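# Hang the blue mug on the mug tree

## Task

Get the blue mug hanging from the mug tree by its handle, with the mug not touching or resting on the tree's base.

## Robot and tools

Robot: two arms, left_arm and right_arm, each ending in a five-digit-style hand (index, middle, ring, thumb). right_arm carries a right hand; left_arm carries its mirror image. Calibrated bases in the scene frame: left_arm at (+0.005, +0.306, +0.007) m, quat_wxyz (+1.000, 0, 0, +0.024); right_arm at (-0.013, -0.313, +0.007) m, quat_wxyz (+1.000, 0, 0, -0.024).

Frames. Scene frame: origin at table-top height, halfway between the nominal bases, +z up, +x out over the table, left_arm on +y (not tied to image sides). Fixed cameras and the table use the scene frame. Everything about a hand (positions, quats, targets, velocities) is in that arm's own base frame, and offsets use that arm's base axes, with rotations turning about the Hand target position. Reported hand positions and orientations may be wrong by a few cm, worse at long reach.

Hand point axes (right hand): +z runs along straightened fingers toward the tips; +x across the palm, away from the thumb; the palm surface sits at y = -0.062 m and the fingertips swing toward +y as they curl. On the left hand +x points toward the thumb instead. A rigid mast on the palm side near the wrist (x +0.05 to +0.10, z -0.16 to -0.11, up to y +0.06; x sign flipped on the left hand) can strike objects. Straight fingertips end about 0.139 m beyond knuckles at z = -0.017. Digits are hard plastic with 3 cm rubber caps.

execute_actions(actions, cameras). actions is a list of actions; each action is a table of 1 to 15 rows, each row lasting 1/30 s, so an action spans 0.5 s; if fewer than 15 rows are given, the final row is held to the end. Every row is exactly 48 numbers in [-1, 1], covering both arms even if one stays still: left_arm dx, dy, dz, rx, ry, rz; then 16 left hand motor goals; left current_limit, speed; then the same 24 for right_arm. Pose numbers are an offset, not a pose: each row is measured from the arm's Hand target as it stood when that action began (rows do not chain), so sending the same offset again moves further. Scale: 1.0 equals 0.6 m for dx, dy, dz and 180 degrees for rx, ry, rz, which form one rotation vector. A translation longer than 1.0 is shortened along its direction. Sending zeros re-requests the current target.

Hand motor order (in rows and in all hand results): index_mcp, index_abd, index_pip, index_dip, middle_mcp, middle_abd, middle_pip, middle_dip, ring_mcp, ring_abd, ring_pip, ring_dip, thumb_cmc, thumb_axl, thumb_mcp, thumb_ipl. Each is an absolute goal angle scaled between its stops; going toward -1 curls fingers toward the palm and swings the thumb across the palm. Open hand: +0.75, 0, +0.58, +0.70 for each finger, thumb +0.71, +0.68, +0.23, +0.17. The four blend patterns a (curl index/middle tips), b (bend all knuckles), c (thumb across palm, index toward it), d (curl ring) can be added to the open hand and clipped, but you still type all 16 numbers. A 0 is a real goal; to keep a hand unchanged, resend its hand_goal, hand_current_limit and hand_speed. current_limit maps -1..+1 to 0..550 mA (floor 11 mA) and also limits hinge speed; very low values may not lift a finger. speed gives (speed+1)/2 of 8.5 rad/s. Start values: current_limit +0.4, speed -0.6; last written values persist. A finger presses only when its goal lies past the object's surface.

cameras: names among cam_head_left, cam_head_right, cam_high (672x504 each), or ["all"], or []. Images come by default only with an empty actions list; an unknown name invalidates the call.

Results: end_effector_position (m) and end_effector_quat_wxyz per arm; Hand target (the commanded pose after clipping, base of the next offsets); joint positions, velocities (may show "within noise"), torques (include gravity, offset and noisy; numbers 3 and 4 wrap at ±28 N m); step readings of positions; motor temperatures; hand_goal, hand_measured, hand_current_ma (positive pushes toward -1) and hand_state (moving, goal, blocked, overload).

Motion behaviour: each step, commanded orientation is limited to 40 degrees from the measured one; position wins if both cannot be reached. The hand often stops short of target or sags under load (the elbow droops), by up to a few cm; waiting does not help, so send the missing distance as a further offset or command higher. Tiny moves may not start. To stop pressing on something, command the target back beyond the hand point. Near the first joint's axis a small hand move can swing the whole arm.

zoom_image(camera, region): region [x0, y0, x1, y1] in pixels from the top-left, at most 504 by 504, only for a camera in the latest images.

finished_scene(scene): scene is 1 and optional; ends the scene permanently. The mug must stay hung without the robot.

Avoid: knocking anything off the work area, dropping or releasing a moving mug, hard hits on the tree or table, any contact or squeeze between the two arms or hands (it can fail the scene), and long high currents: a motor at 495 mA or more for 5 s shuts off for 10 s. Holding loads, stretched arms or pushing at unreachable targets heat motors; MOTOR HOT appears at 85 °C and at 100 °C that arm goes limp for 30-60 s. Loose objects may get nudged at random. Time spent thinking and waiting passes in the scene while the last command holds.

Each tool is called after "Request:" as a command line: name --argument value for each argument, lists and objects as JSON in quotes; but a table of rows of numbers goes row by row, as --pt "numbers of a row", without its own name.

## Session

Request:
execute_actions --actions '[]' --cameras '["all"]'

Scene clock: 0.00 s.
left_arm: end_effector_position=(+0.5948, +0.0023, +0.3244) hand_goal=(+0.754, +0.000, +0.576, +0.696, +0.754, +0.000, +0.576, +0.696, +0.754, +0.000, +0.576, +0.696, +0.714, +0.678, +0.226, +0.168) hand_measured=(+0.754, +0.000, +0.576, +0.696, +0.754, +0.000, +0.576, +0.696, +0.754, +0.000, +0.576, +0.696, +0.714, +0.678, +0.226, +0.168) hand_current_ma=(+0, +0, +0, +0, +0, +0, +0, +0, +0, +0, +0, +0, +0, +0, +0, +0) hand_state=(goal, goal, goal, goal, goal, goal, goal, goal, goal, goal, goal, goal, goal, goal, goal, goal) hand_current_limit=0.40 hand_speed=-0.60 end_effector_quat_wxyz=(+0.314, +0.184, +0.913, +0.186) | right_arm: end_effector_position=(+0.4513, +0.0569, +0.3758) hand_goal=(+0.754, +0.000, +0.576, +0.696, +0.754, +0.000, +0.576, +0.696, +0.754, +0.000, +0.576, +0.696, +0.714, +0.678, +0.226, +0.168) hand_measured=(+0.754, +0.000, +0.576, +0.696, +0.754, +0.000, +0.576, +0.696, +0.754, +0.000, +0.576, +0.696, +0.714, +0.678, +0.226, +0.168) hand_current_ma=(+0, +0, +0, +0, +0, +0, +0, +0, +0, +0, +0, +0, +0, +0, +0, +0) hand_state=(goal, goal, goal, goal, goal, goal, goal, goal, goal, overload, goal, goal, goal, goal, goal, goal) hand_current_limit=0.40 hand_speed=-0.60 end_effector_quat_wxyz=(+0.210, +0.384, +0.531, +0.726)
Joint positions: left_arm=[-0.244 1.518 1.442 -0.834 -0.38 -1.284] | right_arm=[-0.01 1.122 0.461 0.842 -0.666 0.456]
Joint velocities: within noise
Joint torques (N m): no reading
Motor temperatures (°C): left_arm=[30 28 28 28 25 26] | right_arm=[26 27 29 25 29 27]
Heat: left arm: hottest waist 30 °C; right arm: hottest elbow 29 °C.
Hand target: left_arm +0.6013, +0.0016, +0.3479; +0.339, +0.178, +0.904, +0.189 | right_arm +0.4522, +0.0561, +0.3974; +0.227, +0.366, +0.525, +0.734

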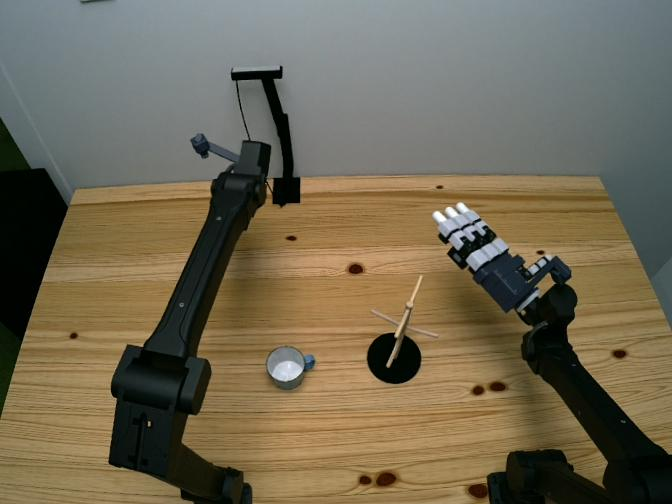

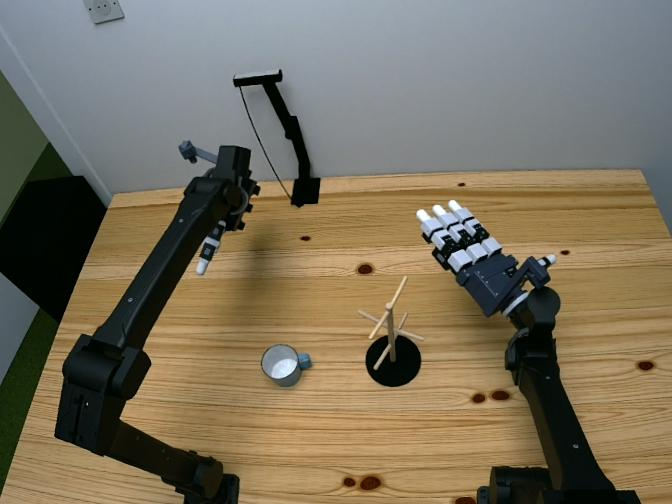

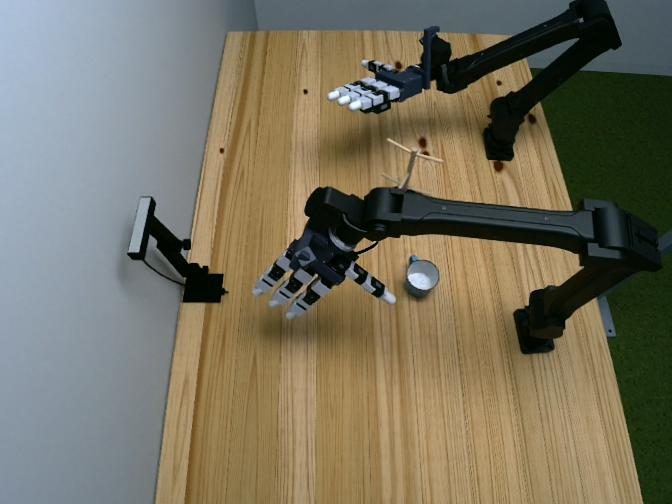

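Request:
zoom_image --camera "cam_head_right" --region '[220, 250, 460, 430]'

Request:
zoom_image --camera "cam_head_left" --region '[220, 250, 460, 430]'

Request:
zoom_image --camera "cam_high" --region '[340, 120, 500, 320]'

Scaled by 2.100 from the camera's 672x504 image, which has a finer 960x720 frame.

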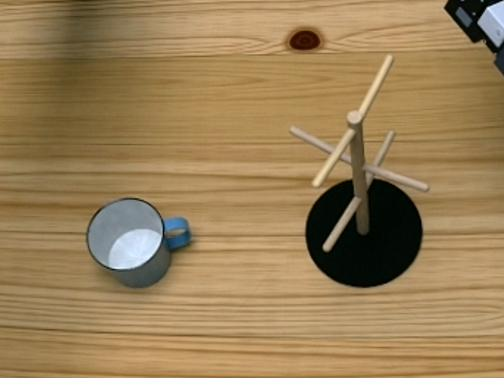

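Scaled by 2.100 from the camera's 672x504 image, which has a finer 960x720 frame.

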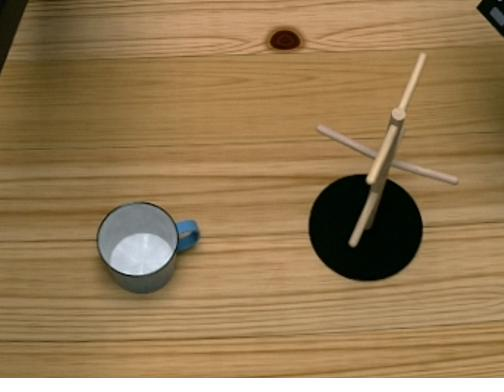

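Scaled by 2.520 from the camera's 672x504 image, which has a finer 960x720 frame.

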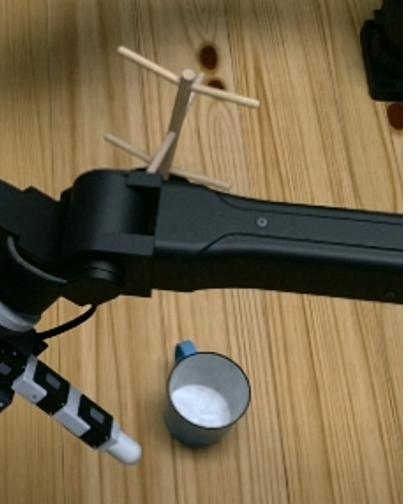

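Request:
zoom_image --camera "cam_head_left" --region '[80, 380, 380, 504]'

Request:
zoom_image --camera "cam_head_left" --region '[420, 380, 672, 504]'

Request:
zoom_image --camera "cam_high" --region '[470, 80, 672, 380]'

Request:
zoom_image --camera "cam_head_left" --region '[420, 180, 620, 380]'

Request:
zoom_image --camera "cam_high" --region '[310, 20, 470, 140]'

Request:
zoom_image --camera "cam_high" --region '[230, 180, 420, 340]'

Request:
zoom_image --camera "cam_head_right" --region '[160, 130, 320, 290]'

Scaled by 1.680 from the camera's 672x504 image, which has a finer 960x720 frame.

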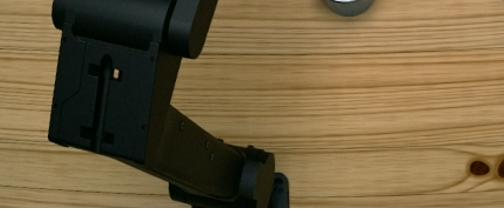

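Scaled by 2.000 from the camera's 672x504 image, which has a finer 960x720 frame.

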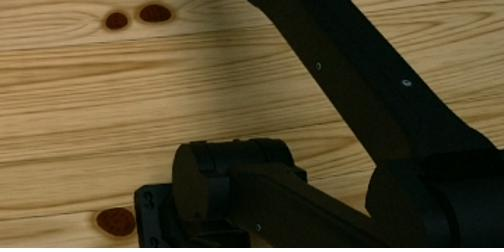

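Scaled by 1.680 from the camera's 672x504 image, which has a finer 960x720 frame.

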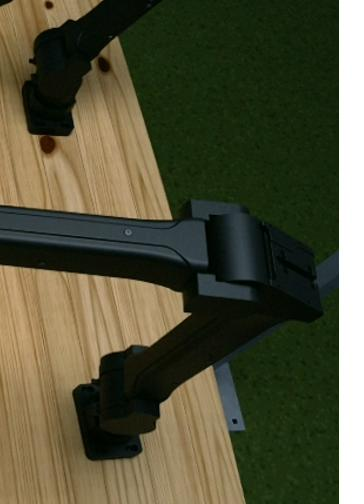

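Scaled by 2.520 from the camera's 672x504 image, which has a finer 960x720 frame.

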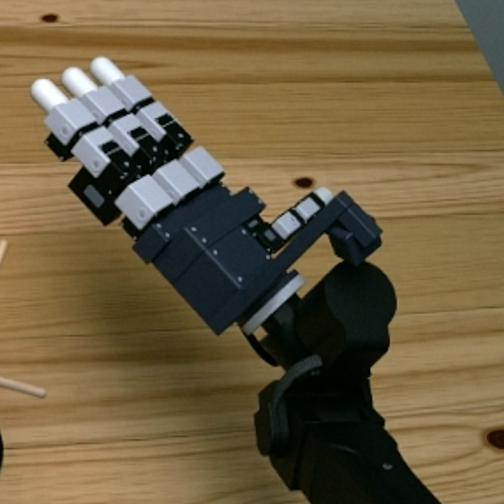

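Scaled by 3.150 from the camera's 672x504 image, which has a finer 960x720 frame.

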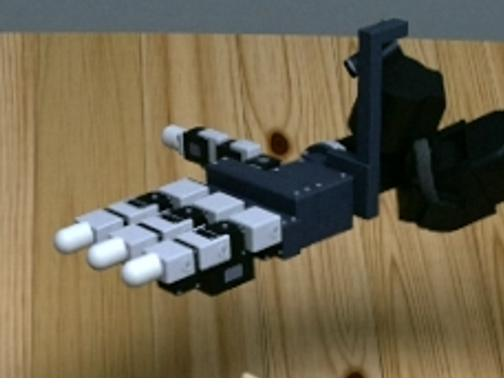

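Scaled by 2.653 from the camera's 672x504 image, which has a finer 960x720 frame.

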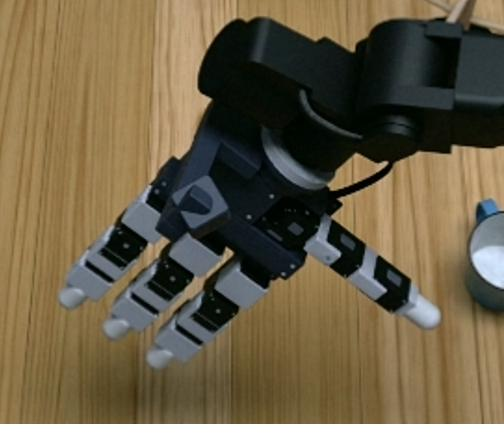

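Scaled by 3.150 from the camera's 672x504 image, which has a finer 960x720 frame.

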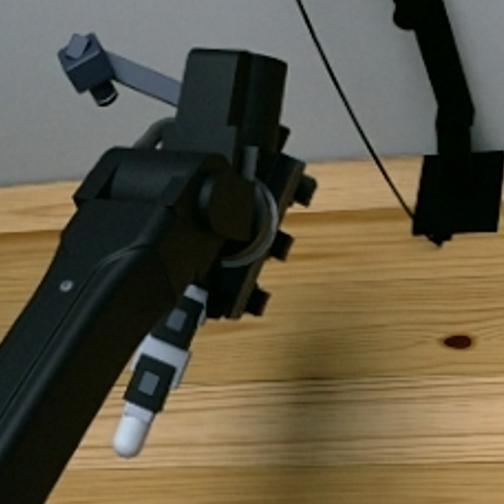

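Request:
execute_actions --actions '[[[-0.1,0,0,0.1133,0.0368,-0.1163,0.753,0,-0.08,0.261,0.753,0,-0.08,0.261,0.753,0,0.576,0.696,-0.571,0.678,0.281,0.168,0.4,-0.6,0,0,0,0,0,0,0.754,0,0.576,0.696,0.754,0,0.576,0.696,0.754,0,0.576,0.696,0.714,0.678,0.226,0.168,0.4,-0.6]]]' --cameras '[]'

Scene clock: 441.47 s.
left_arm: end_effector_position=(+0.5312, +0.0003, +0.3316) hand_goal=(+0.754, +0.000, -0.080, +0.262, +0.754, +0.000, -0.080, +0.262, +0.754, +0.000, +0.576, +0.696, -0.570, +0.678, +0.282, +0.168) hand_measured=(+0.758, +0.000, -0.072, +0.266, +0.760, +0.000, -0.072, +0.266, +0.758, +0.000, +0.576, +0.696, -0.564, +0.678, +0.274, +0.168) hand_current_ma=(+7, +0, +11, +4, +8, +0, +13, +4, +7, +0, +0, +0, +10, -1, -15, -1) hand_state=(goal, goal, goal, goal, goal, goal, goal, goal, goal, goal, goal, goal, goal, goal, goal, goal) hand_current_limit=0.40 hand_speed=-0.60 end_effector_quat_wxyz=(+0.256, +0.411, +0.835, +0.262) | right_arm: end_effector_position=(+0.4513, +0.0569, +0.3758) hand_goal=(+0.754, +0.000, +0.576, +0.696, +0.754, +0.000, +0.576, +0.696, +0.754, +0.000, +0.576, +0.696, +0.714, +0.678, +0.226, +0.168) hand_measured=(+0.760, +0.000, +0.576, +0.696, +0.760, +0.000, +0.576, +0.696, +0.762, +0.000, +0.576, +0.696, +0.720, +0.678, +0.226, +0.168) hand_current_ma=(+8, +0, +0, +0, +9, +0, +0, +0, +11, +0, +0, +0, +7, -1, +0, +0) hand_state=(goal, goal, goal, goal, goal, goal, goal, goal, goal, overload, goal, goal, goal, goal, goal, goal) hand_current_limit=0.40 hand_speed=-0.60 end_effector_quat_wxyz=(+0.210, +0.384, +0.531, +0.726)
Joint positions: left_arm=[-0.258 1.267 1.149 -0.796 -0.392 -0.778] | right_arm=[-0.01 1.122 0.461 0.842 -0.666 0.456]
Joint torques (N m): left_arm=[1.79 -11.75 10.44 3 -0.18 0.13] | right_arm=[-0.79 -5.13 10.06 2.1 0.13 -0.13]
Motor temperatures (°C): left_arm=[29 36 49 28 25 25] | right_arm=[26 28 52 26 29 27]
Heat: left arm: hottest elbow 49 °C; right arm: hottest elbow 52 °C.
Hand target: left_arm +0.5413, +0.0016, +0.3481; +0.278, +0.406, +0.828, +0.270 | right_arm +0.4522, +0.0561, +0.3974; +0.227, +0.366, +0.525, +0.734
Off the commanded pose: left_arm 0.019 m, 3 deg | right_arm 0.022 m, 3 deg.
Step readings (end_effector_position of left_arm | right_arm):
0: (+0.5948, +0.0023, +0.3244) | (+0.4513, +0.0569, +0.3758)
1: (+0.5944, +0.0025, +0.3246) | (+0.4513, +0.0569, +0.3758)
2: (+0.5868, +0.0031, +0.3244) | (+0.4513, +0.0569, +0.3758)
4: (+0.5539, +0.0068, +0.3104) | (+0.4513, +0.0569, +0.3758)
8: (+0.5230, +0.0104, +0.3104) | (+0.4513, +0.0569, +0.3758)
15: (+0.5294, +0.0020, +0.3306) | (+0.4513, +0.0569, +0.3758)
No camera images: "cameras" was empty.

Request:
execute_actions --actions '[[[-0.08,-0.0433,0,0.1209,0.0393,-0.1245,0.753,0,-0.08,0.261,0.753,0,-0.08,0.261,0.753,0,0.576,0.696,-0.571,0.678,0.281,0.168,0.4,-0.6,0,0,0,0,0,0,0.754,0,0.576,0.696,0.754,0,0.576,0.696,0.754,0,0.576,0.696,0.714,0.678,0.226,0.168,0.4,-0.6]],[[-0.08,-0.0433,0,0.1209,0.0393,-0.1245,0.753,0,-0.08,0.261,0.753,0,-0.08,0.261,0.753,0,0.576,0.696,-0.571,0.678,0.281,0.168,0.4,-0.6,0,0,0,0,0,0,0.754,0,0.576,0.696,0.754,0,0.576,0.696,0.754,0,0.576,0.696,0.714,0.678,0.226,0.168,0.4,-0.6]],[[-0.08,-0.0433,0,0.1209,0.0393,-0.1245,0.753,0,-0.08,0.261,0.753,0,-0.08,0.261,0.753,0,0.576,0.696,-0.571,0.678,0.281,0.168,0.4,-0.6,0,0,0,0,0,0,0.754,0,0.576,0.696,0.754,0,0.576,0.696,0.754,0,0.576,0.696,0.714,0.678,0.226,0.168,0.4,-0.6]]]' --cameras '["all"]'

Scene clock: 455.80 s.
left_arm: end_effector_position=(+0.3905, -0.0795, +0.3281) hand_goal=(+0.754, +0.000, -0.080, +0.262, +0.754, +0.000, -0.080, +0.262, +0.754, +0.000, +0.576, +0.696, -0.570, +0.678, +0.282, +0.168) hand_measured=(+0.758, +0.000, -0.076, +0.266, +0.758, +0.000, -0.074, +0.266, +0.756, -0.002, +0.576, +0.696, -0.574, +0.678, +0.276, +0.168) hand_current_ma=(+5, +0, +6, +4, +5, +0, +7, +4, +3, -1, +0, +0, -6, -1, -11, -1) hand_state=(goal, goal, goal, goal, goal, goal, goal, goal, goal, goal, goal, goal, goal, goal, goal, goal) hand_current_limit=0.40 hand_speed=-0.60 end_effector_quat_wxyz=(-0.016, +0.892, +0.249, +0.376) | right_arm: end_effector_position=(+0.4513, +0.0569, +0.3758) hand_goal=(+0.754, +0.000, +0.576, +0.696, +0.754, +0.000, +0.576, +0.696, +0.754, +0.000, +0.576, +0.696, +0.714, +0.678, +0.226, +0.168) hand_measured=(+0.760, +0.000, +0.576, +0.696, +0.760, +0.000, +0.576, +0.696, +0.762, +0.000, +0.576, +0.696, +0.720, +0.678, +0.226, +0.168) hand_current_ma=(+8, +0, +0, +0, +9, +0, +0, +0, +11, +0, +0, +0, +7, -1, +0, +0) hand_state=(goal, goal, goal, goal, goal, goal, goal, goal, goal, overload, goal, goal, goal, goal, goal, goal) hand_current_limit=0.40 hand_speed=-0.60 end_effector_quat_wxyz=(+0.210, +0.384, +0.531, +0.726)
Joint positions: left_arm=[-0.229 0.783 0.874 -0.966 -0.369 0.934] | right_arm=[-0.01 1.122 0.461 0.842 -0.666 0.456]
Joint torques (N m): left_arm=[2.2 -3.66 12.21 1.42 -0.03 -0.02] | right_arm=[-0.73 -5.25 10.06 2.04 0.11 -0.14]
Heat: left arm: hottest elbow 50 °C; right arm: hottest elbow 52 °C.
Hand target: left_arm +0.3973, -0.0763, +0.3479; -0.015, +0.887, +0.251, +0.387 | right_arm +0.4522, +0.0561, +0.3974; +0.227, +0.366, +0.525, +0.734
Off the commanded pose: left_arm 0.021 m, 1 deg | right_arm 0.022 m, 3 deg.
Step readings (end_effector_position of left_arm | right_arm):
0: (+0.5312, +0.0003, +0.3316) | (+0.4513, +0.0569, +0.3758)
1: (+0.5314, -0.0018, +0.3331) | (+0.4513, +0.0569, +0.3758)
2: (+0.5256, -0.0034, +0.3322) | (+0.4513, +0.0569, +0.3758)
4: (+0.5035, -0.0077, +0.3213) | (+0.4513, +0.0569, +0.3758)
8: (+0.4827, -0.0145, +0.3239) | (+0.4513, +0.0569, +0.3758)
15: (+0.4841, -0.0261, +0.3311) | (+0.4513, +0.0569, +0.3758)
16: (+0.4831, -0.0276, +0.3320) | (+0.4513, +0.0569, +0.3758)
17: (+0.4774, -0.0305, +0.3292) | (+0.4513, +0.0569, +0.3758)
19: (+0.4586, -0.0352, +0.3237) | (+0.4513, +0.0569, +0.3758)
23: (+0.4397, -0.0454, +0.3358) | (+0.4513, +0.0569, +0.3758)
30: (+0.4382, -0.0503, +0.3364) | (+0.4513, +0.0569, +0.3758)
31: (+0.4359, -0.0516, +0.3348) | (+0.4513, +0.0569, +0.3758)
32: (+0.4297, -0.0541, +0.3309) | (+0.4513, +0.0569, +0.3758)
34: (+0.4135, -0.0598, +0.3283) | (+0.4513, +0.0569, +0.3758)
38: (+0.3958, -0.0715, +0.3370) | (+0.4513, +0.0569, +0.3758)
45: (+0.3917, -0.0777, +0.3302) | (+0.4513, +0.0569, +0.3758)

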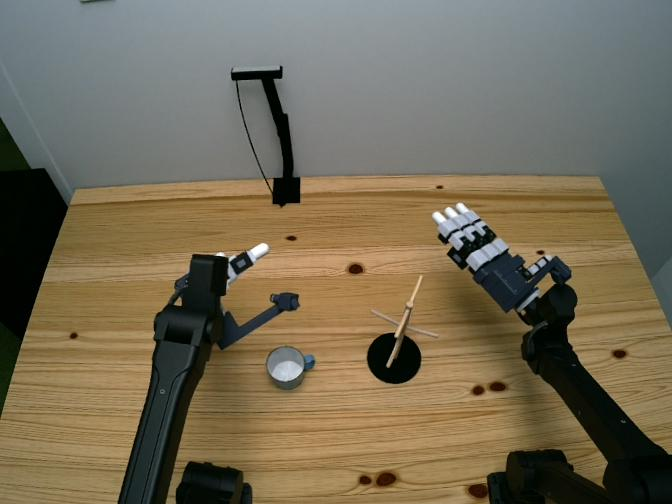

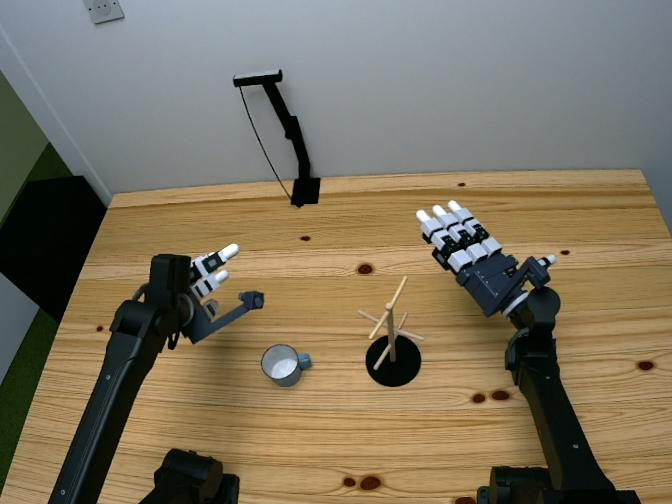

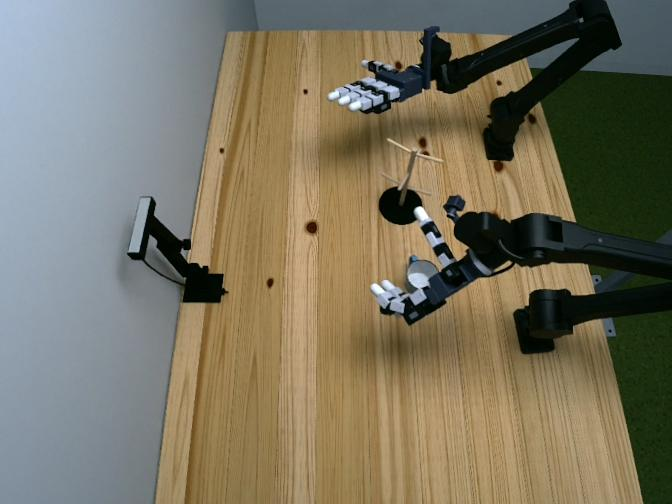

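Request:
zoom_image --camera "cam_high" --region '[360, 120, 480, 240]'

Request:
zoom_image --camera "cam_head_left" --region '[340, 260, 460, 400]'

Request:
zoom_image --camera "cam_head_right" --region '[330, 260, 450, 400]'

Request:
zoom_image --camera "cam_head_left" --region '[250, 330, 330, 400]'

Request:
zoom_image --camera "cam_head_right" --region '[250, 330, 330, 400]'

Request:
zoom_image --camera "cam_high" --region '[360, 190, 500, 330]'

Scaled by 4.200 from the camera's 672x504 image, which has a finer 960x720 frame.

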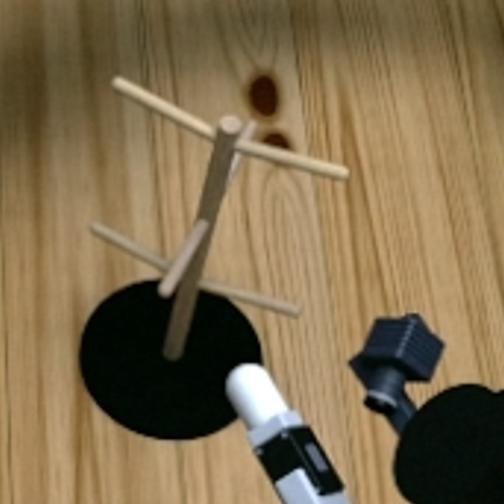

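Scaled by 3.600 from the camera's 672x504 image, which has a finer 960x720 frame.

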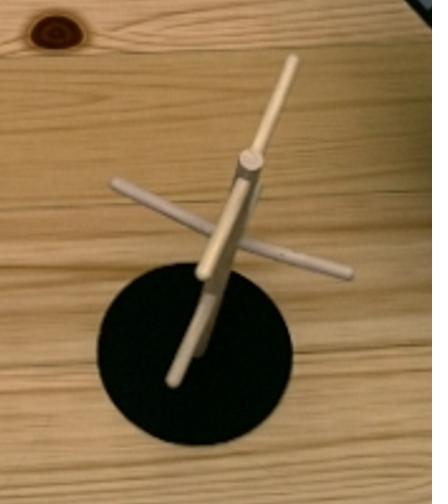

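Scaled by 3.600 from the camera's 672x504 image, which has a finer 960x720 frame.

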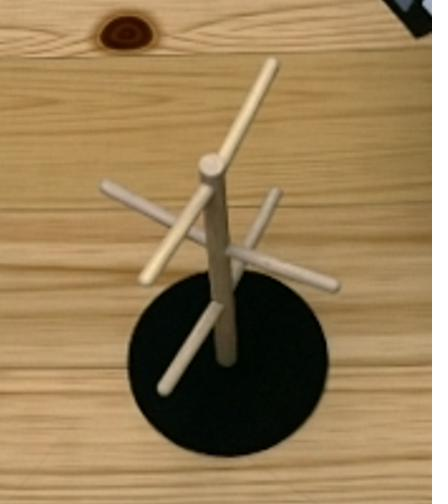

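Scaled by 6.300 from the camera's 672x504 image, which has a finer 960x720 frame.

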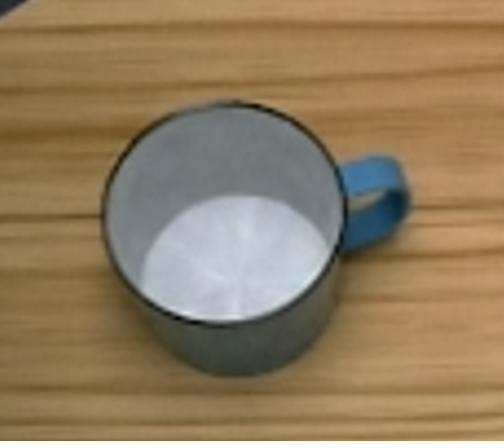

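Scaled by 6.300 from the camera's 672x504 image, which has a finer 960x720 frame.

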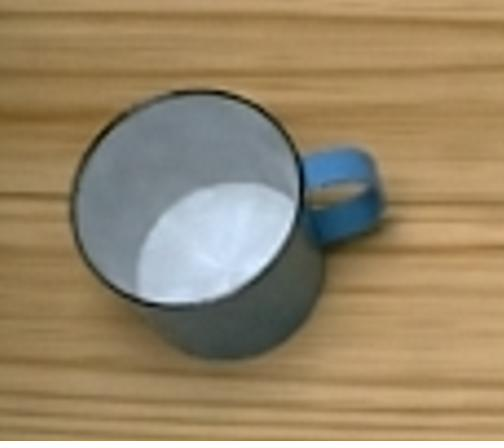

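Scaled by 3.600 from the camera's 672x504 image, which has a finer 960x720 frame.

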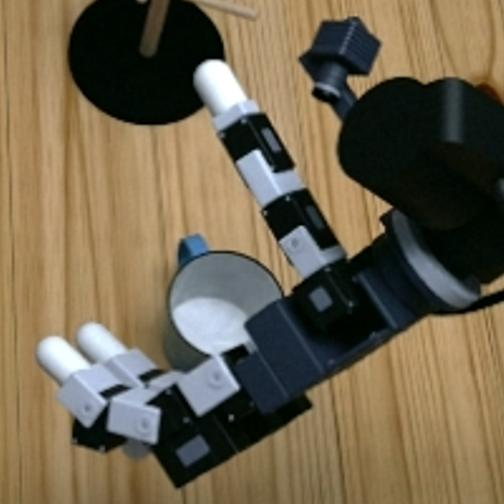

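Request:
execute_actions --actions '[[[-0.0454,-0.0356,-0.0489,0.1226,0.0183,-0.074,0.753,0,-0.08,0.261,0.753,0,-0.08,0.261,0.753,0,0.576,0.696,-0.571,0.678,0.281,0.168,0.4,-0.6,0,0,0,0,0,0,0.754,0,0.576,0.696,0.754,0,0.576,0.696,0.754,0,0.576,0.696,0.714,0.678,0.226,0.168,0.4,-0.6]],[[-0.0454,-0.0356,-0.0489,0.1226,0.0183,-0.074,0.753,0,-0.08,0.261,0.753,0,-0.08,0.261,0.753,0,0.576,0.696,-0.571,0.678,0.281,0.168,0.4,-0.6,0,0,0,0,0,0,0.754,0,0.576,0.696,0.754,0,0.576,0.696,0.754,0,0.576,0.696,0.714,0.678,0.226,0.168,0.4,-0.6]],[[-0.0454,-0.0356,-0.0489,0.1226,0.0183,-0.074,0.753,0,-0.08,0.261,0.753,0,-0.08,0.261,0.753,0,0.576,0.696,-0.571,0.678,0.281,0.168,0.4,-0.6,0,0,0,0,0,0,0.754,0,0.576,0.696,0.754,0,0.576,0.696,0.754,0,0.576,0.696,0.714,0.678,0.226,0.168,0.4,-0.6]]]' --cameras '["all"]'

Scene clock: 590.07 s.
left_arm: end_effector_position=(+0.3075, -0.1388, +0.2516) hand_goal=(+0.754, +0.000, -0.080, +0.262, +0.754, +0.000, -0.080, +0.262, +0.754, +0.000, +0.576, +0.696, -0.570, +0.678, +0.282, +0.168) hand_measured=(+0.748, -0.002, -0.080, +0.264, +0.748, -0.002, -0.080, +0.264, +0.746, -0.004, +0.574, +0.696, -0.574, +0.678, +0.280, +0.168) hand_current_ma=(-11, -1, +0, +3, -11, -1, +1, +3, -12, -4, -1, +0, -6, -1, -4, -1) hand_state=(goal, goal, goal, goal, goal, goal, goal, goal, goal, goal, goal, goal, goal, goal, goal, goal) hand_current_limit=0.40 hand_speed=-0.60 end_effector_quat_wxyz=(-0.384, +0.794, -0.312, +0.355) | right_arm: end_effector_position=(+0.4513, +0.0569, +0.3758) hand_goal=(+0.754, +0.000, +0.576, +0.696, +0.754, +0.000, +0.576, +0.696, +0.754, +0.000, +0.576, +0.696, +0.714, +0.678, +0.226, +0.168) hand_measured=(+0.760, +0.000, +0.576, +0.696, +0.760, +0.000, +0.576, +0.696, +0.762, +0.000, +0.576, +0.696, +0.720, +0.678, +0.226, +0.168) hand_current_ma=(+8, +0, +0, +0, +9, +0, +0, +0, +11, +0, +0, +0, +7, -1, +0, +0) hand_state=(goal, goal, goal, goal, goal, goal, goal, goal, goal, overload, goal, goal, goal, goal, goal, goal) hand_current_limit=0.40 hand_speed=-0.60 end_effector_quat_wxyz=(+0.210, +0.384, +0.531, +0.726)
Joint positions: left_arm=[-0.692 0.773 0.792 -0.905 -0.945 1.988] | right_arm=[-0.01 1.122 0.461 0.842 -0.666 0.456]
Joint torques (N m): left_arm=[2.2 -4.01 9.37 2.74 -0.33 0.02] | right_arm=[-0.79 -5.19 9.98 2.1 0.13 -0.15]
Motor temperatures (°C): left_arm=[29 30 57 27 25 25] | right_arm=[26 28 53 26 28 27]
Heat: left arm: hottest elbow 57 °C; right arm: hottest elbow 53 °C.
Hand target: left_arm +0.3155, -0.1405, +0.2600; -0.380, +0.794, -0.299, +0.369 | right_arm +0.4522, +0.0561, +0.3974; +0.227, +0.366, +0.525, +0.734
Off the commanded pose: left_arm 0.012 m, 2 deg | right_arm 0.022 m, 3 deg.
Step readings (end_effector_position of left_arm | right_arm):
0: (+0.3904, -0.0796, +0.3280) | (+0.4513, +0.0569, +0.3758)
1: (+0.3898, -0.0760, +0.3264) | (+0.4513, +0.0569, +0.3758)
2: (+0.3877, -0.0731, +0.3235) | (+0.4513, +0.0569, +0.3758)
4: (+0.3827, -0.0766, +0.3202) | (+0.4513, +0.0569, +0.3758)
8: (+0.3743, -0.0931, +0.3147) | (+0.4513, +0.0569, +0.3758)
15: (+0.3705, -0.0966, +0.3104) | (+0.4513, +0.0569, +0.3758)
16: (+0.3695, -0.0930, +0.3081) | (+0.4513, +0.0569, +0.3758)
17: (+0.3661, -0.0890, +0.3041) | (+0.4513, +0.0569, +0.3758)
19: (+0.3562, -0.0970, +0.2944) | (+0.4513, +0.0569, +0.3758)
23: (+0.3405, -0.1188, +0.2788) | (+0.4513, +0.0569, +0.3758)
30: (+0.3371, -0.1192, +0.2747) | (+0.4513, +0.0569, +0.3758)
31: (+0.3366, -0.1154, +0.2744) | (+0.4513, +0.0569, +0.3758)
32: (+0.3341, -0.1076, +0.2732) | (+0.4513, +0.0569, +0.3758)
34: (+0.3236, -0.1205, +0.2679) | (+0.4513, +0.0569, +0.3758)
38: (+0.3100, -0.1418, +0.2565) | (+0.4513, +0.0569, +0.3758)
45: (+0.3085, -0.1398, +0.2525) | (+0.4513, +0.0569, +0.3758)

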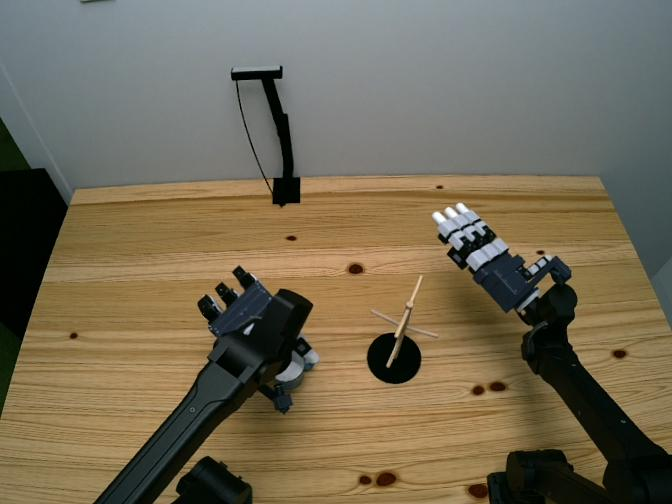

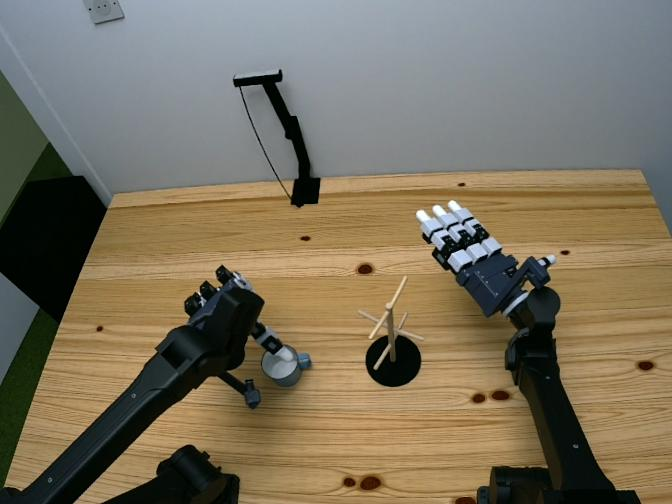

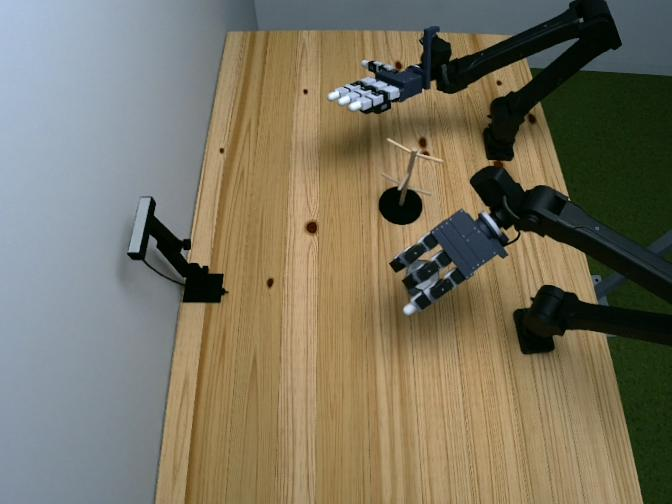

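Request:
zoom_image --camera "cam_high" --region '[370, 190, 510, 330]'

Request:
zoom_image --camera "cam_head_right" --region '[180, 240, 340, 420]'

Request:
zoom_image --camera "cam_head_left" --region '[190, 240, 350, 420]'

Scaled by 3.600 from the camera's 672x504 image, which has a finer 960x720 frame.

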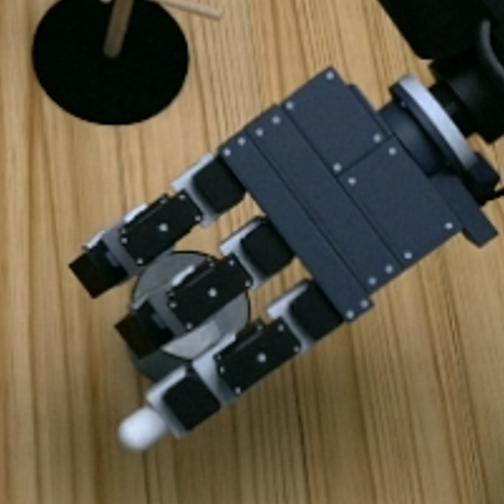

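Scaled by 2.800 from the camera's 672x504 image, which has a finer 960x720 frame.

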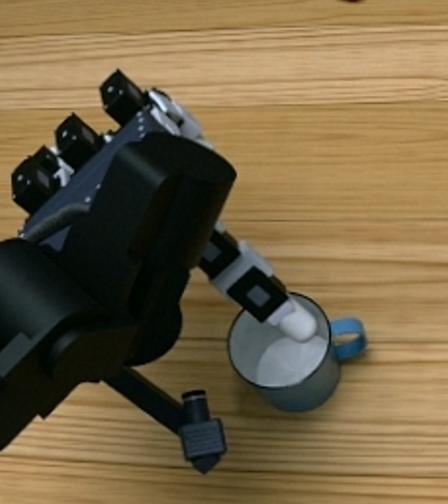

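Scaled by 2.800 from the camera's 672x504 image, which has a finer 960x720 frame.

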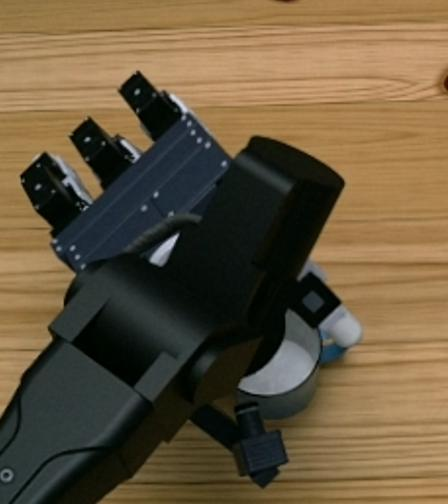

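Request:
execute_actions --actions '[[[0.0133,0,-0.1,0,0,0,0.753,0,-0.08,0.261,0.753,0,-0.08,0.261,0.753,0,0.576,0.696,-0.571,0.678,0.281,0.168,0.4,-0.6,0,0,0,0,0,0,0.754,0,0.576,0.696,0.754,0,0.576,0.696,0.754,0,0.576,0.696,0.714,0.678,0.226,0.168,0.4,-0.6]],[[0,0,-0.1,0,0,0,0.753,0,-0.08,0.261,0.753,0,-0.08,0.261,0.753,0,0.576,0.696,-0.571,0.678,0.281,0.168,0.4,-0.6,0,0,0,0,0,0,0.754,0,0.576,0.696,0.754,0,0.576,0.696,0.754,0,0.576,0.696,0.714,0.678,0.226,0.168,0.4,-0.6]]]' --cameras '["all"]'

Request:
zoom_image --camera "cam_high" --region '[370, 190, 510, 330]'

Request:
zoom_image --camera "cam_head_right" --region '[200, 260, 340, 420]'

Request:
zoom_image --camera "cam_head_left" --region '[210, 260, 350, 420]'

Scene clock: 614.00 s.
left_arm: end_effector_position=(+0.3102, -0.1351, +0.1232) hand_goal=(+0.754, +0.000, -0.080, +0.262, +0.754, +0.000, -0.080, +0.262, +0.754, +0.000, +0.576, +0.696, -0.570, +0.678, +0.282, +0.168) hand_measured=(+0.748, -0.002, -0.080, +0.264, +0.748, -0.002, -0.080, +0.264, +0.746, -0.004, +0.574, +0.696, -0.574, +0.678, +0.280, +0.168) hand_current_ma=(-10, -1, +0, +3, -11, -2, +0, +3, -13, -3, -1, +0, -4, -1, -3, -1) hand_state=(goal, goal, goal, goal, goal, goal, goal, goal, goal, goal, goal, goal, goal, goal, goal, goal) hand_current_limit=0.40 hand_speed=-0.60 end_effector_quat_wxyz=(-0.385, +0.794, -0.317, +0.348) | right_arm: end_effector_position=(+0.4513, +0.0569, +0.3758) hand_goal=(+0.754, +0.000, +0.576, +0.696, +0.754, +0.000, +0.576, +0.696, +0.754, +0.000, +0.576, +0.696, +0.714, +0.678, +0.226, +0.168) hand_measured=(+0.760, +0.000, +0.576, +0.696, +0.760, +0.000, +0.576, +0.696, +0.762, +0.000, +0.576, +0.696, +0.720, +0.678, +0.226, +0.168) hand_current_ma=(+8, +0, +0, +0, +9, +0, +0, +0, +11, +0, +0, +0, +7, -1, +0, +0) hand_state=(goal, goal, goal, goal, goal, goal, goal, goal, goal, overload, goal, goal, goal, goal, goal, goal) hand_current_limit=0.40 hand_speed=-0.60 end_effector_quat_wxyz=(+0.210, +0.384, +0.531, +0.726)
Joint positions: left_arm=[-0.67 0.858 0.491 -0.514 -0.928 2.015] | right_arm=[-0.01 1.122 0.461 0.842 -0.666 0.456]
Joint torques (N m): left_arm=[2.02 -4.54 9.89 2.76 -0.36 0.03] | right_arm=[-0.85 -5.19 10.02 2.17 0.13 -0.14]
Heat: left arm: hottest elbow 54 °C; right arm: hottest elbow 54 °C.
Hand target: left_arm +0.3236, -0.1405, +0.1401; -0.380, +0.794, -0.298, +0.369 | right_arm +0.4522, +0.0561, +0.3974; +0.227, +0.366, +0.525, +0.734
Off the commanded pose: left_arm 0.022 m, 3 deg | right_arm 0.022 m, 3 deg.
Step readings (end_effector_position of left_arm | right_arm):
0: (+0.3075, -0.1388, +0.2516) | (+0.4513, +0.0569, +0.3758)
1: (+0.3095, -0.1398, +0.2485) | (+0.4513, +0.0569, +0.3758)
2: (+0.3137, -0.1428, +0.2420) | (+0.4513, +0.0569, +0.3758)
4: (+0.3128, -0.1407, +0.2171) | (+0.4513, +0.0569, +0.3758)
8: (+0.3074, -0.1338, +0.1775) | (+0.4513, +0.0569, +0.3758)
15: (+0.3104, -0.1354, +0.1781) | (+0.4513, +0.0569, +0.3758)
16: (+0.3120, -0.1361, +0.1760) | (+0.4513, +0.0569, +0.3758)
17: (+0.3155, -0.1385, +0.1727) | (+0.4513, +0.0569, +0.3758)
19: (+0.3145, -0.1381, +0.1540) | (+0.4513, +0.0569, +0.3758)
23: (+0.3073, -0.1330, +0.1227) | (+0.4513, +0.0569, +0.3758)
30: (+0.3101, -0.1352, +0.1232) | (+0.4513, +0.0569, +0.3758)

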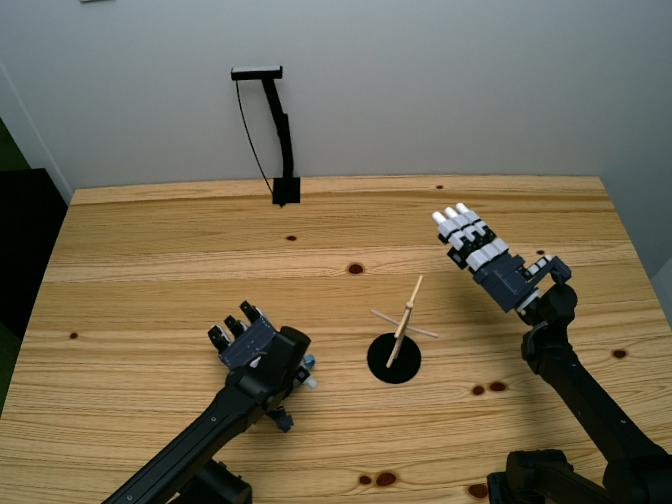

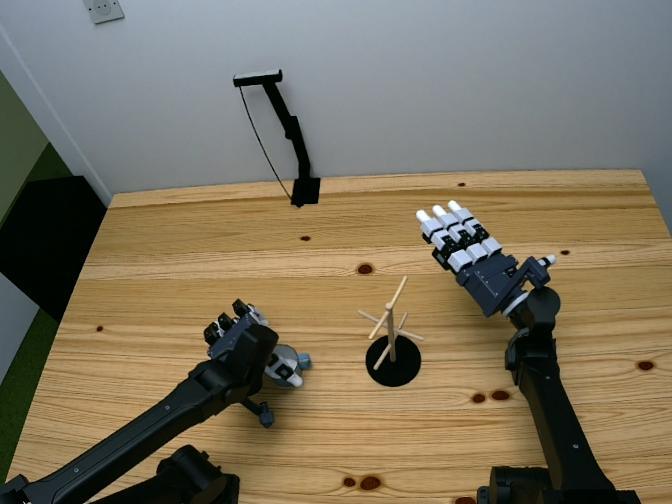

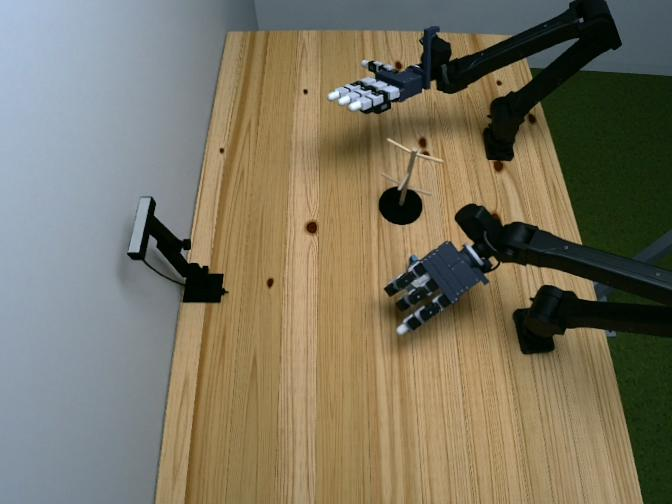

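Scaled by 3.600 from the camera's 672x504 image, which has a finer 960x720 frame.

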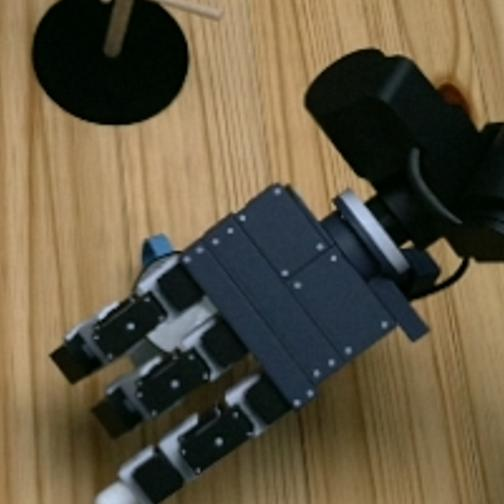

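Scaled by 3.150 from the camera's 672x504 image, which has a finer 960x720 frame.

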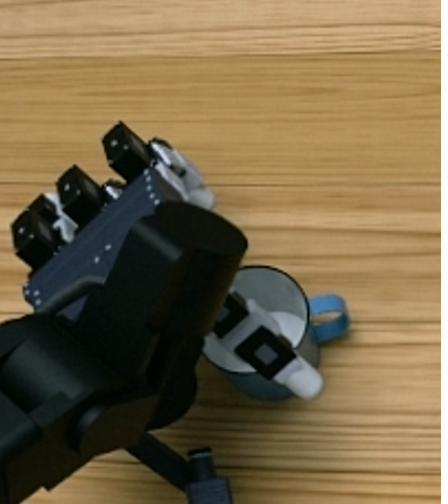

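Scaled by 3.150 from the camera's 672x504 image, which has a finer 960x720 frame.

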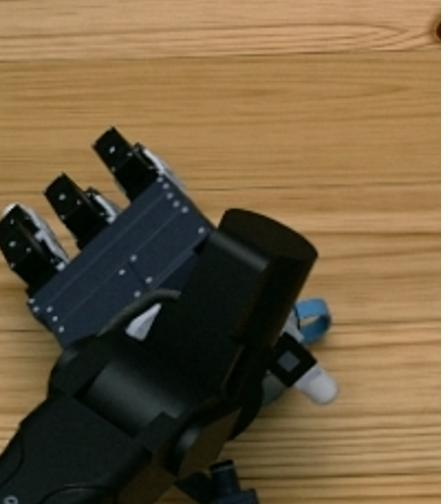

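Request:
execute_actions --actions '[[[0.0073,-0.0057,-0.06,0,0,0,0.753,0,-0.08,0.261,0.753,0,-0.08,0.261,0.753,0,0.576,0.696,-0.743,0.678,0.281,0.168,0.4,-0.6,0,0,0,0,0,0,0.754,0,0.576,0.696,0.754,0,0.576,0.696,0.754,0,0.576,0.696,0.714,0.678,0.226,0.168,0.4,-0.6]],[[0,0,-0.0433,0,0,0,0.753,0,-0.08,0.261,0.753,0,-0.08,0.261,0.753,0,0.576,0.696,-0.743,0.678,0.281,0.168,0.4,-0.6,0,0,0,0,0,0,0.754,0,0.576,0.696,0.754,0,0.576,0.696,0.754,0,0.576,0.696,0.714,0.678,0.226,0.168,0.4,-0.6]]]' --cameras '["all"]'

Request:
zoom_image --camera "cam_high" --region '[370, 190, 510, 330]'

Request:
zoom_image --camera "cam_head_right" --region '[200, 260, 340, 420]'

Request:
zoom_image --camera "cam_head_left" --region '[210, 260, 350, 420]'

Scene clock: 643.80 s.
left_arm: end_effector_position=(+0.3173, -0.1405, +0.0687) hand_goal=(+0.754, +0.000, -0.080, +0.262, +0.754, +0.000, -0.080, +0.262, +0.754, +0.000, +0.576, +0.696, -0.742, +0.678, +0.282, +0.168) hand_measured=(+0.748, -0.002, -0.080, +0.264, +0.748, -0.002, -0.080, +0.264, +0.746, -0.004, +0.574, +0.696, -0.742, +0.678, +0.280, +0.168) hand_current_ma=(-11, -1, +0, +3, -11, -2, +0, +3, -13, -3, -1, +0, +0, -1, -3, -1) hand_state=(goal, goal, goal, goal, goal, goal, goal, goal, goal, goal, goal, goal, goal, goal, goal, goal) hand_current_limit=0.40 hand_speed=-0.60 end_effector_quat_wxyz=(-0.383, +0.794, -0.312, +0.354) | right_arm: end_effector_position=(+0.4513, +0.0569, +0.3758) hand_goal=(+0.754, +0.000, +0.576, +0.696, +0.754, +0.000, +0.576, +0.696, +0.754, +0.000, +0.576, +0.696, +0.714, +0.678, +0.226, +0.168) hand_measured=(+0.760, +0.000, +0.576, +0.696, +0.760, +0.000, +0.576, +0.696, +0.762, +0.000, +0.576, +0.696, +0.720, +0.678, +0.226, +0.168) hand_current_ma=(+8, +0, +0, +0, +9, +0, +0, +0, +11, +0, +0, +0, +7, -1, +0, +0) hand_state=(goal, goal, goal, goal, goal, goal, goal, goal, goal, overload, goal, goal, goal, goal, goal, goal) hand_current_limit=0.40 hand_speed=-0.60 end_effector_quat_wxyz=(+0.210, +0.384, +0.531, +0.726)
Joint positions: left_arm=[-0.669 1.001 0.392 -0.256 -0.928 2.015] | right_arm=[-0.01 1.122 0.461 0.842 -0.666 0.456]
Joint torques (N m): left_arm=[2.02 -4.95 8.12 2.76 -0.34 0.02] | right_arm=[-0.85 -5.3 9.98 2.18 0.13 -0.13]
Motor temperatures (°C): left_arm=[29 30 55 28 25 25] | right_arm=[26 27 54 26 28 27]
Heat: left arm: hottest elbow 55 °C; right arm: hottest elbow 54 °C.
Hand target: left_arm +0.3279, -0.1438, +0.0780; -0.380, +0.794, -0.298, +0.369 | right_arm +0.4522, +0.0561, +0.3974; +0.227, +0.366, +0.525, +0.734
Off the commanded pose: left_arm 0.015 m, 2 deg | right_arm 0.022 m, 3 deg.
Step readings (end_effector_position of left_arm | right_arm):
0: (+0.3102, -0.1351, +0.1232) | (+0.4513, +0.0569, +0.3758)
1: (+0.3117, -0.1360, +0.1222) | (+0.4513, +0.0569, +0.3758)
2: (+0.3149, -0.1385, +0.1204) | (+0.4513, +0.0569, +0.3758)
4: (+0.3177, -0.1410, +0.1108) | (+0.4513, +0.0569, +0.3758)
8: (+0.3156, -0.1394, +0.0924) | (+0.4513, +0.0569, +0.3758)
15: (+0.3166, -0.1401, +0.0921) | (+0.4513, +0.0569, +0.3758)
16: (+0.3176, -0.1410, +0.0916) | (+0.4513, +0.0569, +0.3758)
17: (+0.3196, -0.1425, +0.0903) | (+0.4513, +0.0569, +0.3758)
19: (+0.3199, -0.1428, +0.0821) | (+0.4513, +0.0569, +0.3758)
23: (+0.3163, -0.1400, +0.0684) | (+0.4513, +0.0569, +0.3758)
30: (+0.3173, -0.1405, +0.0687) | (+0.4513, +0.0569, +0.3758)

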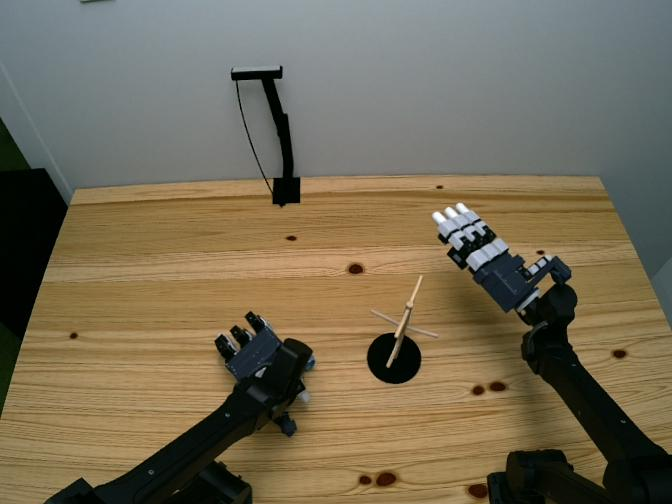

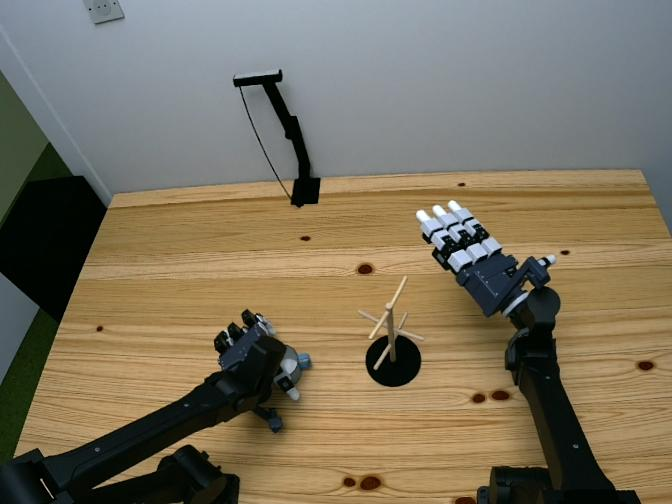

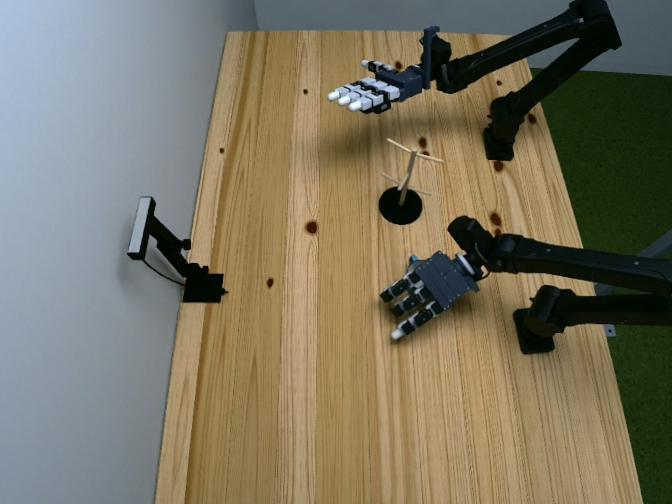

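Scaled by 3.600 from the camera's 672x504 image, which has a finer 960x720 frame.

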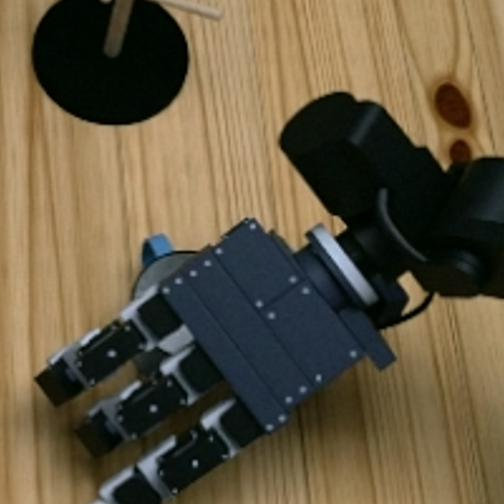

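Scaled by 3.150 from the camera's 672x504 image, which has a finer 960x720 frame.

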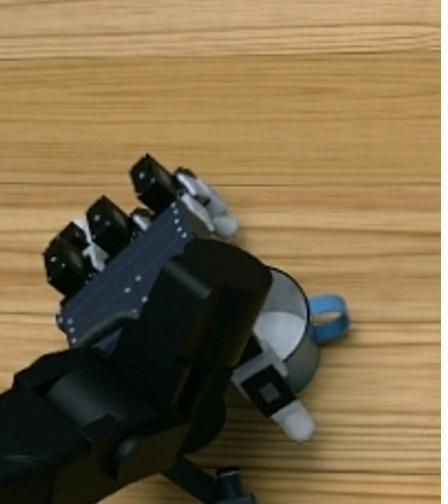

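Scaled by 3.150 from the camera's 672x504 image, which has a finer 960x720 frame.

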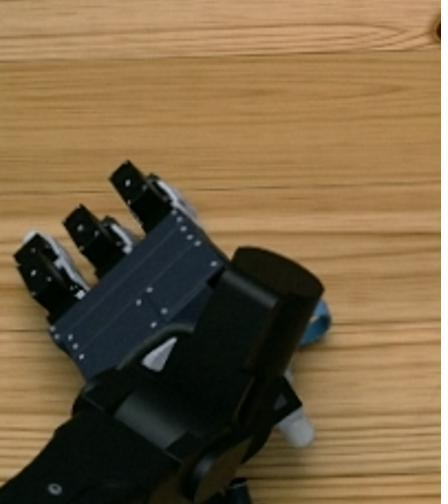

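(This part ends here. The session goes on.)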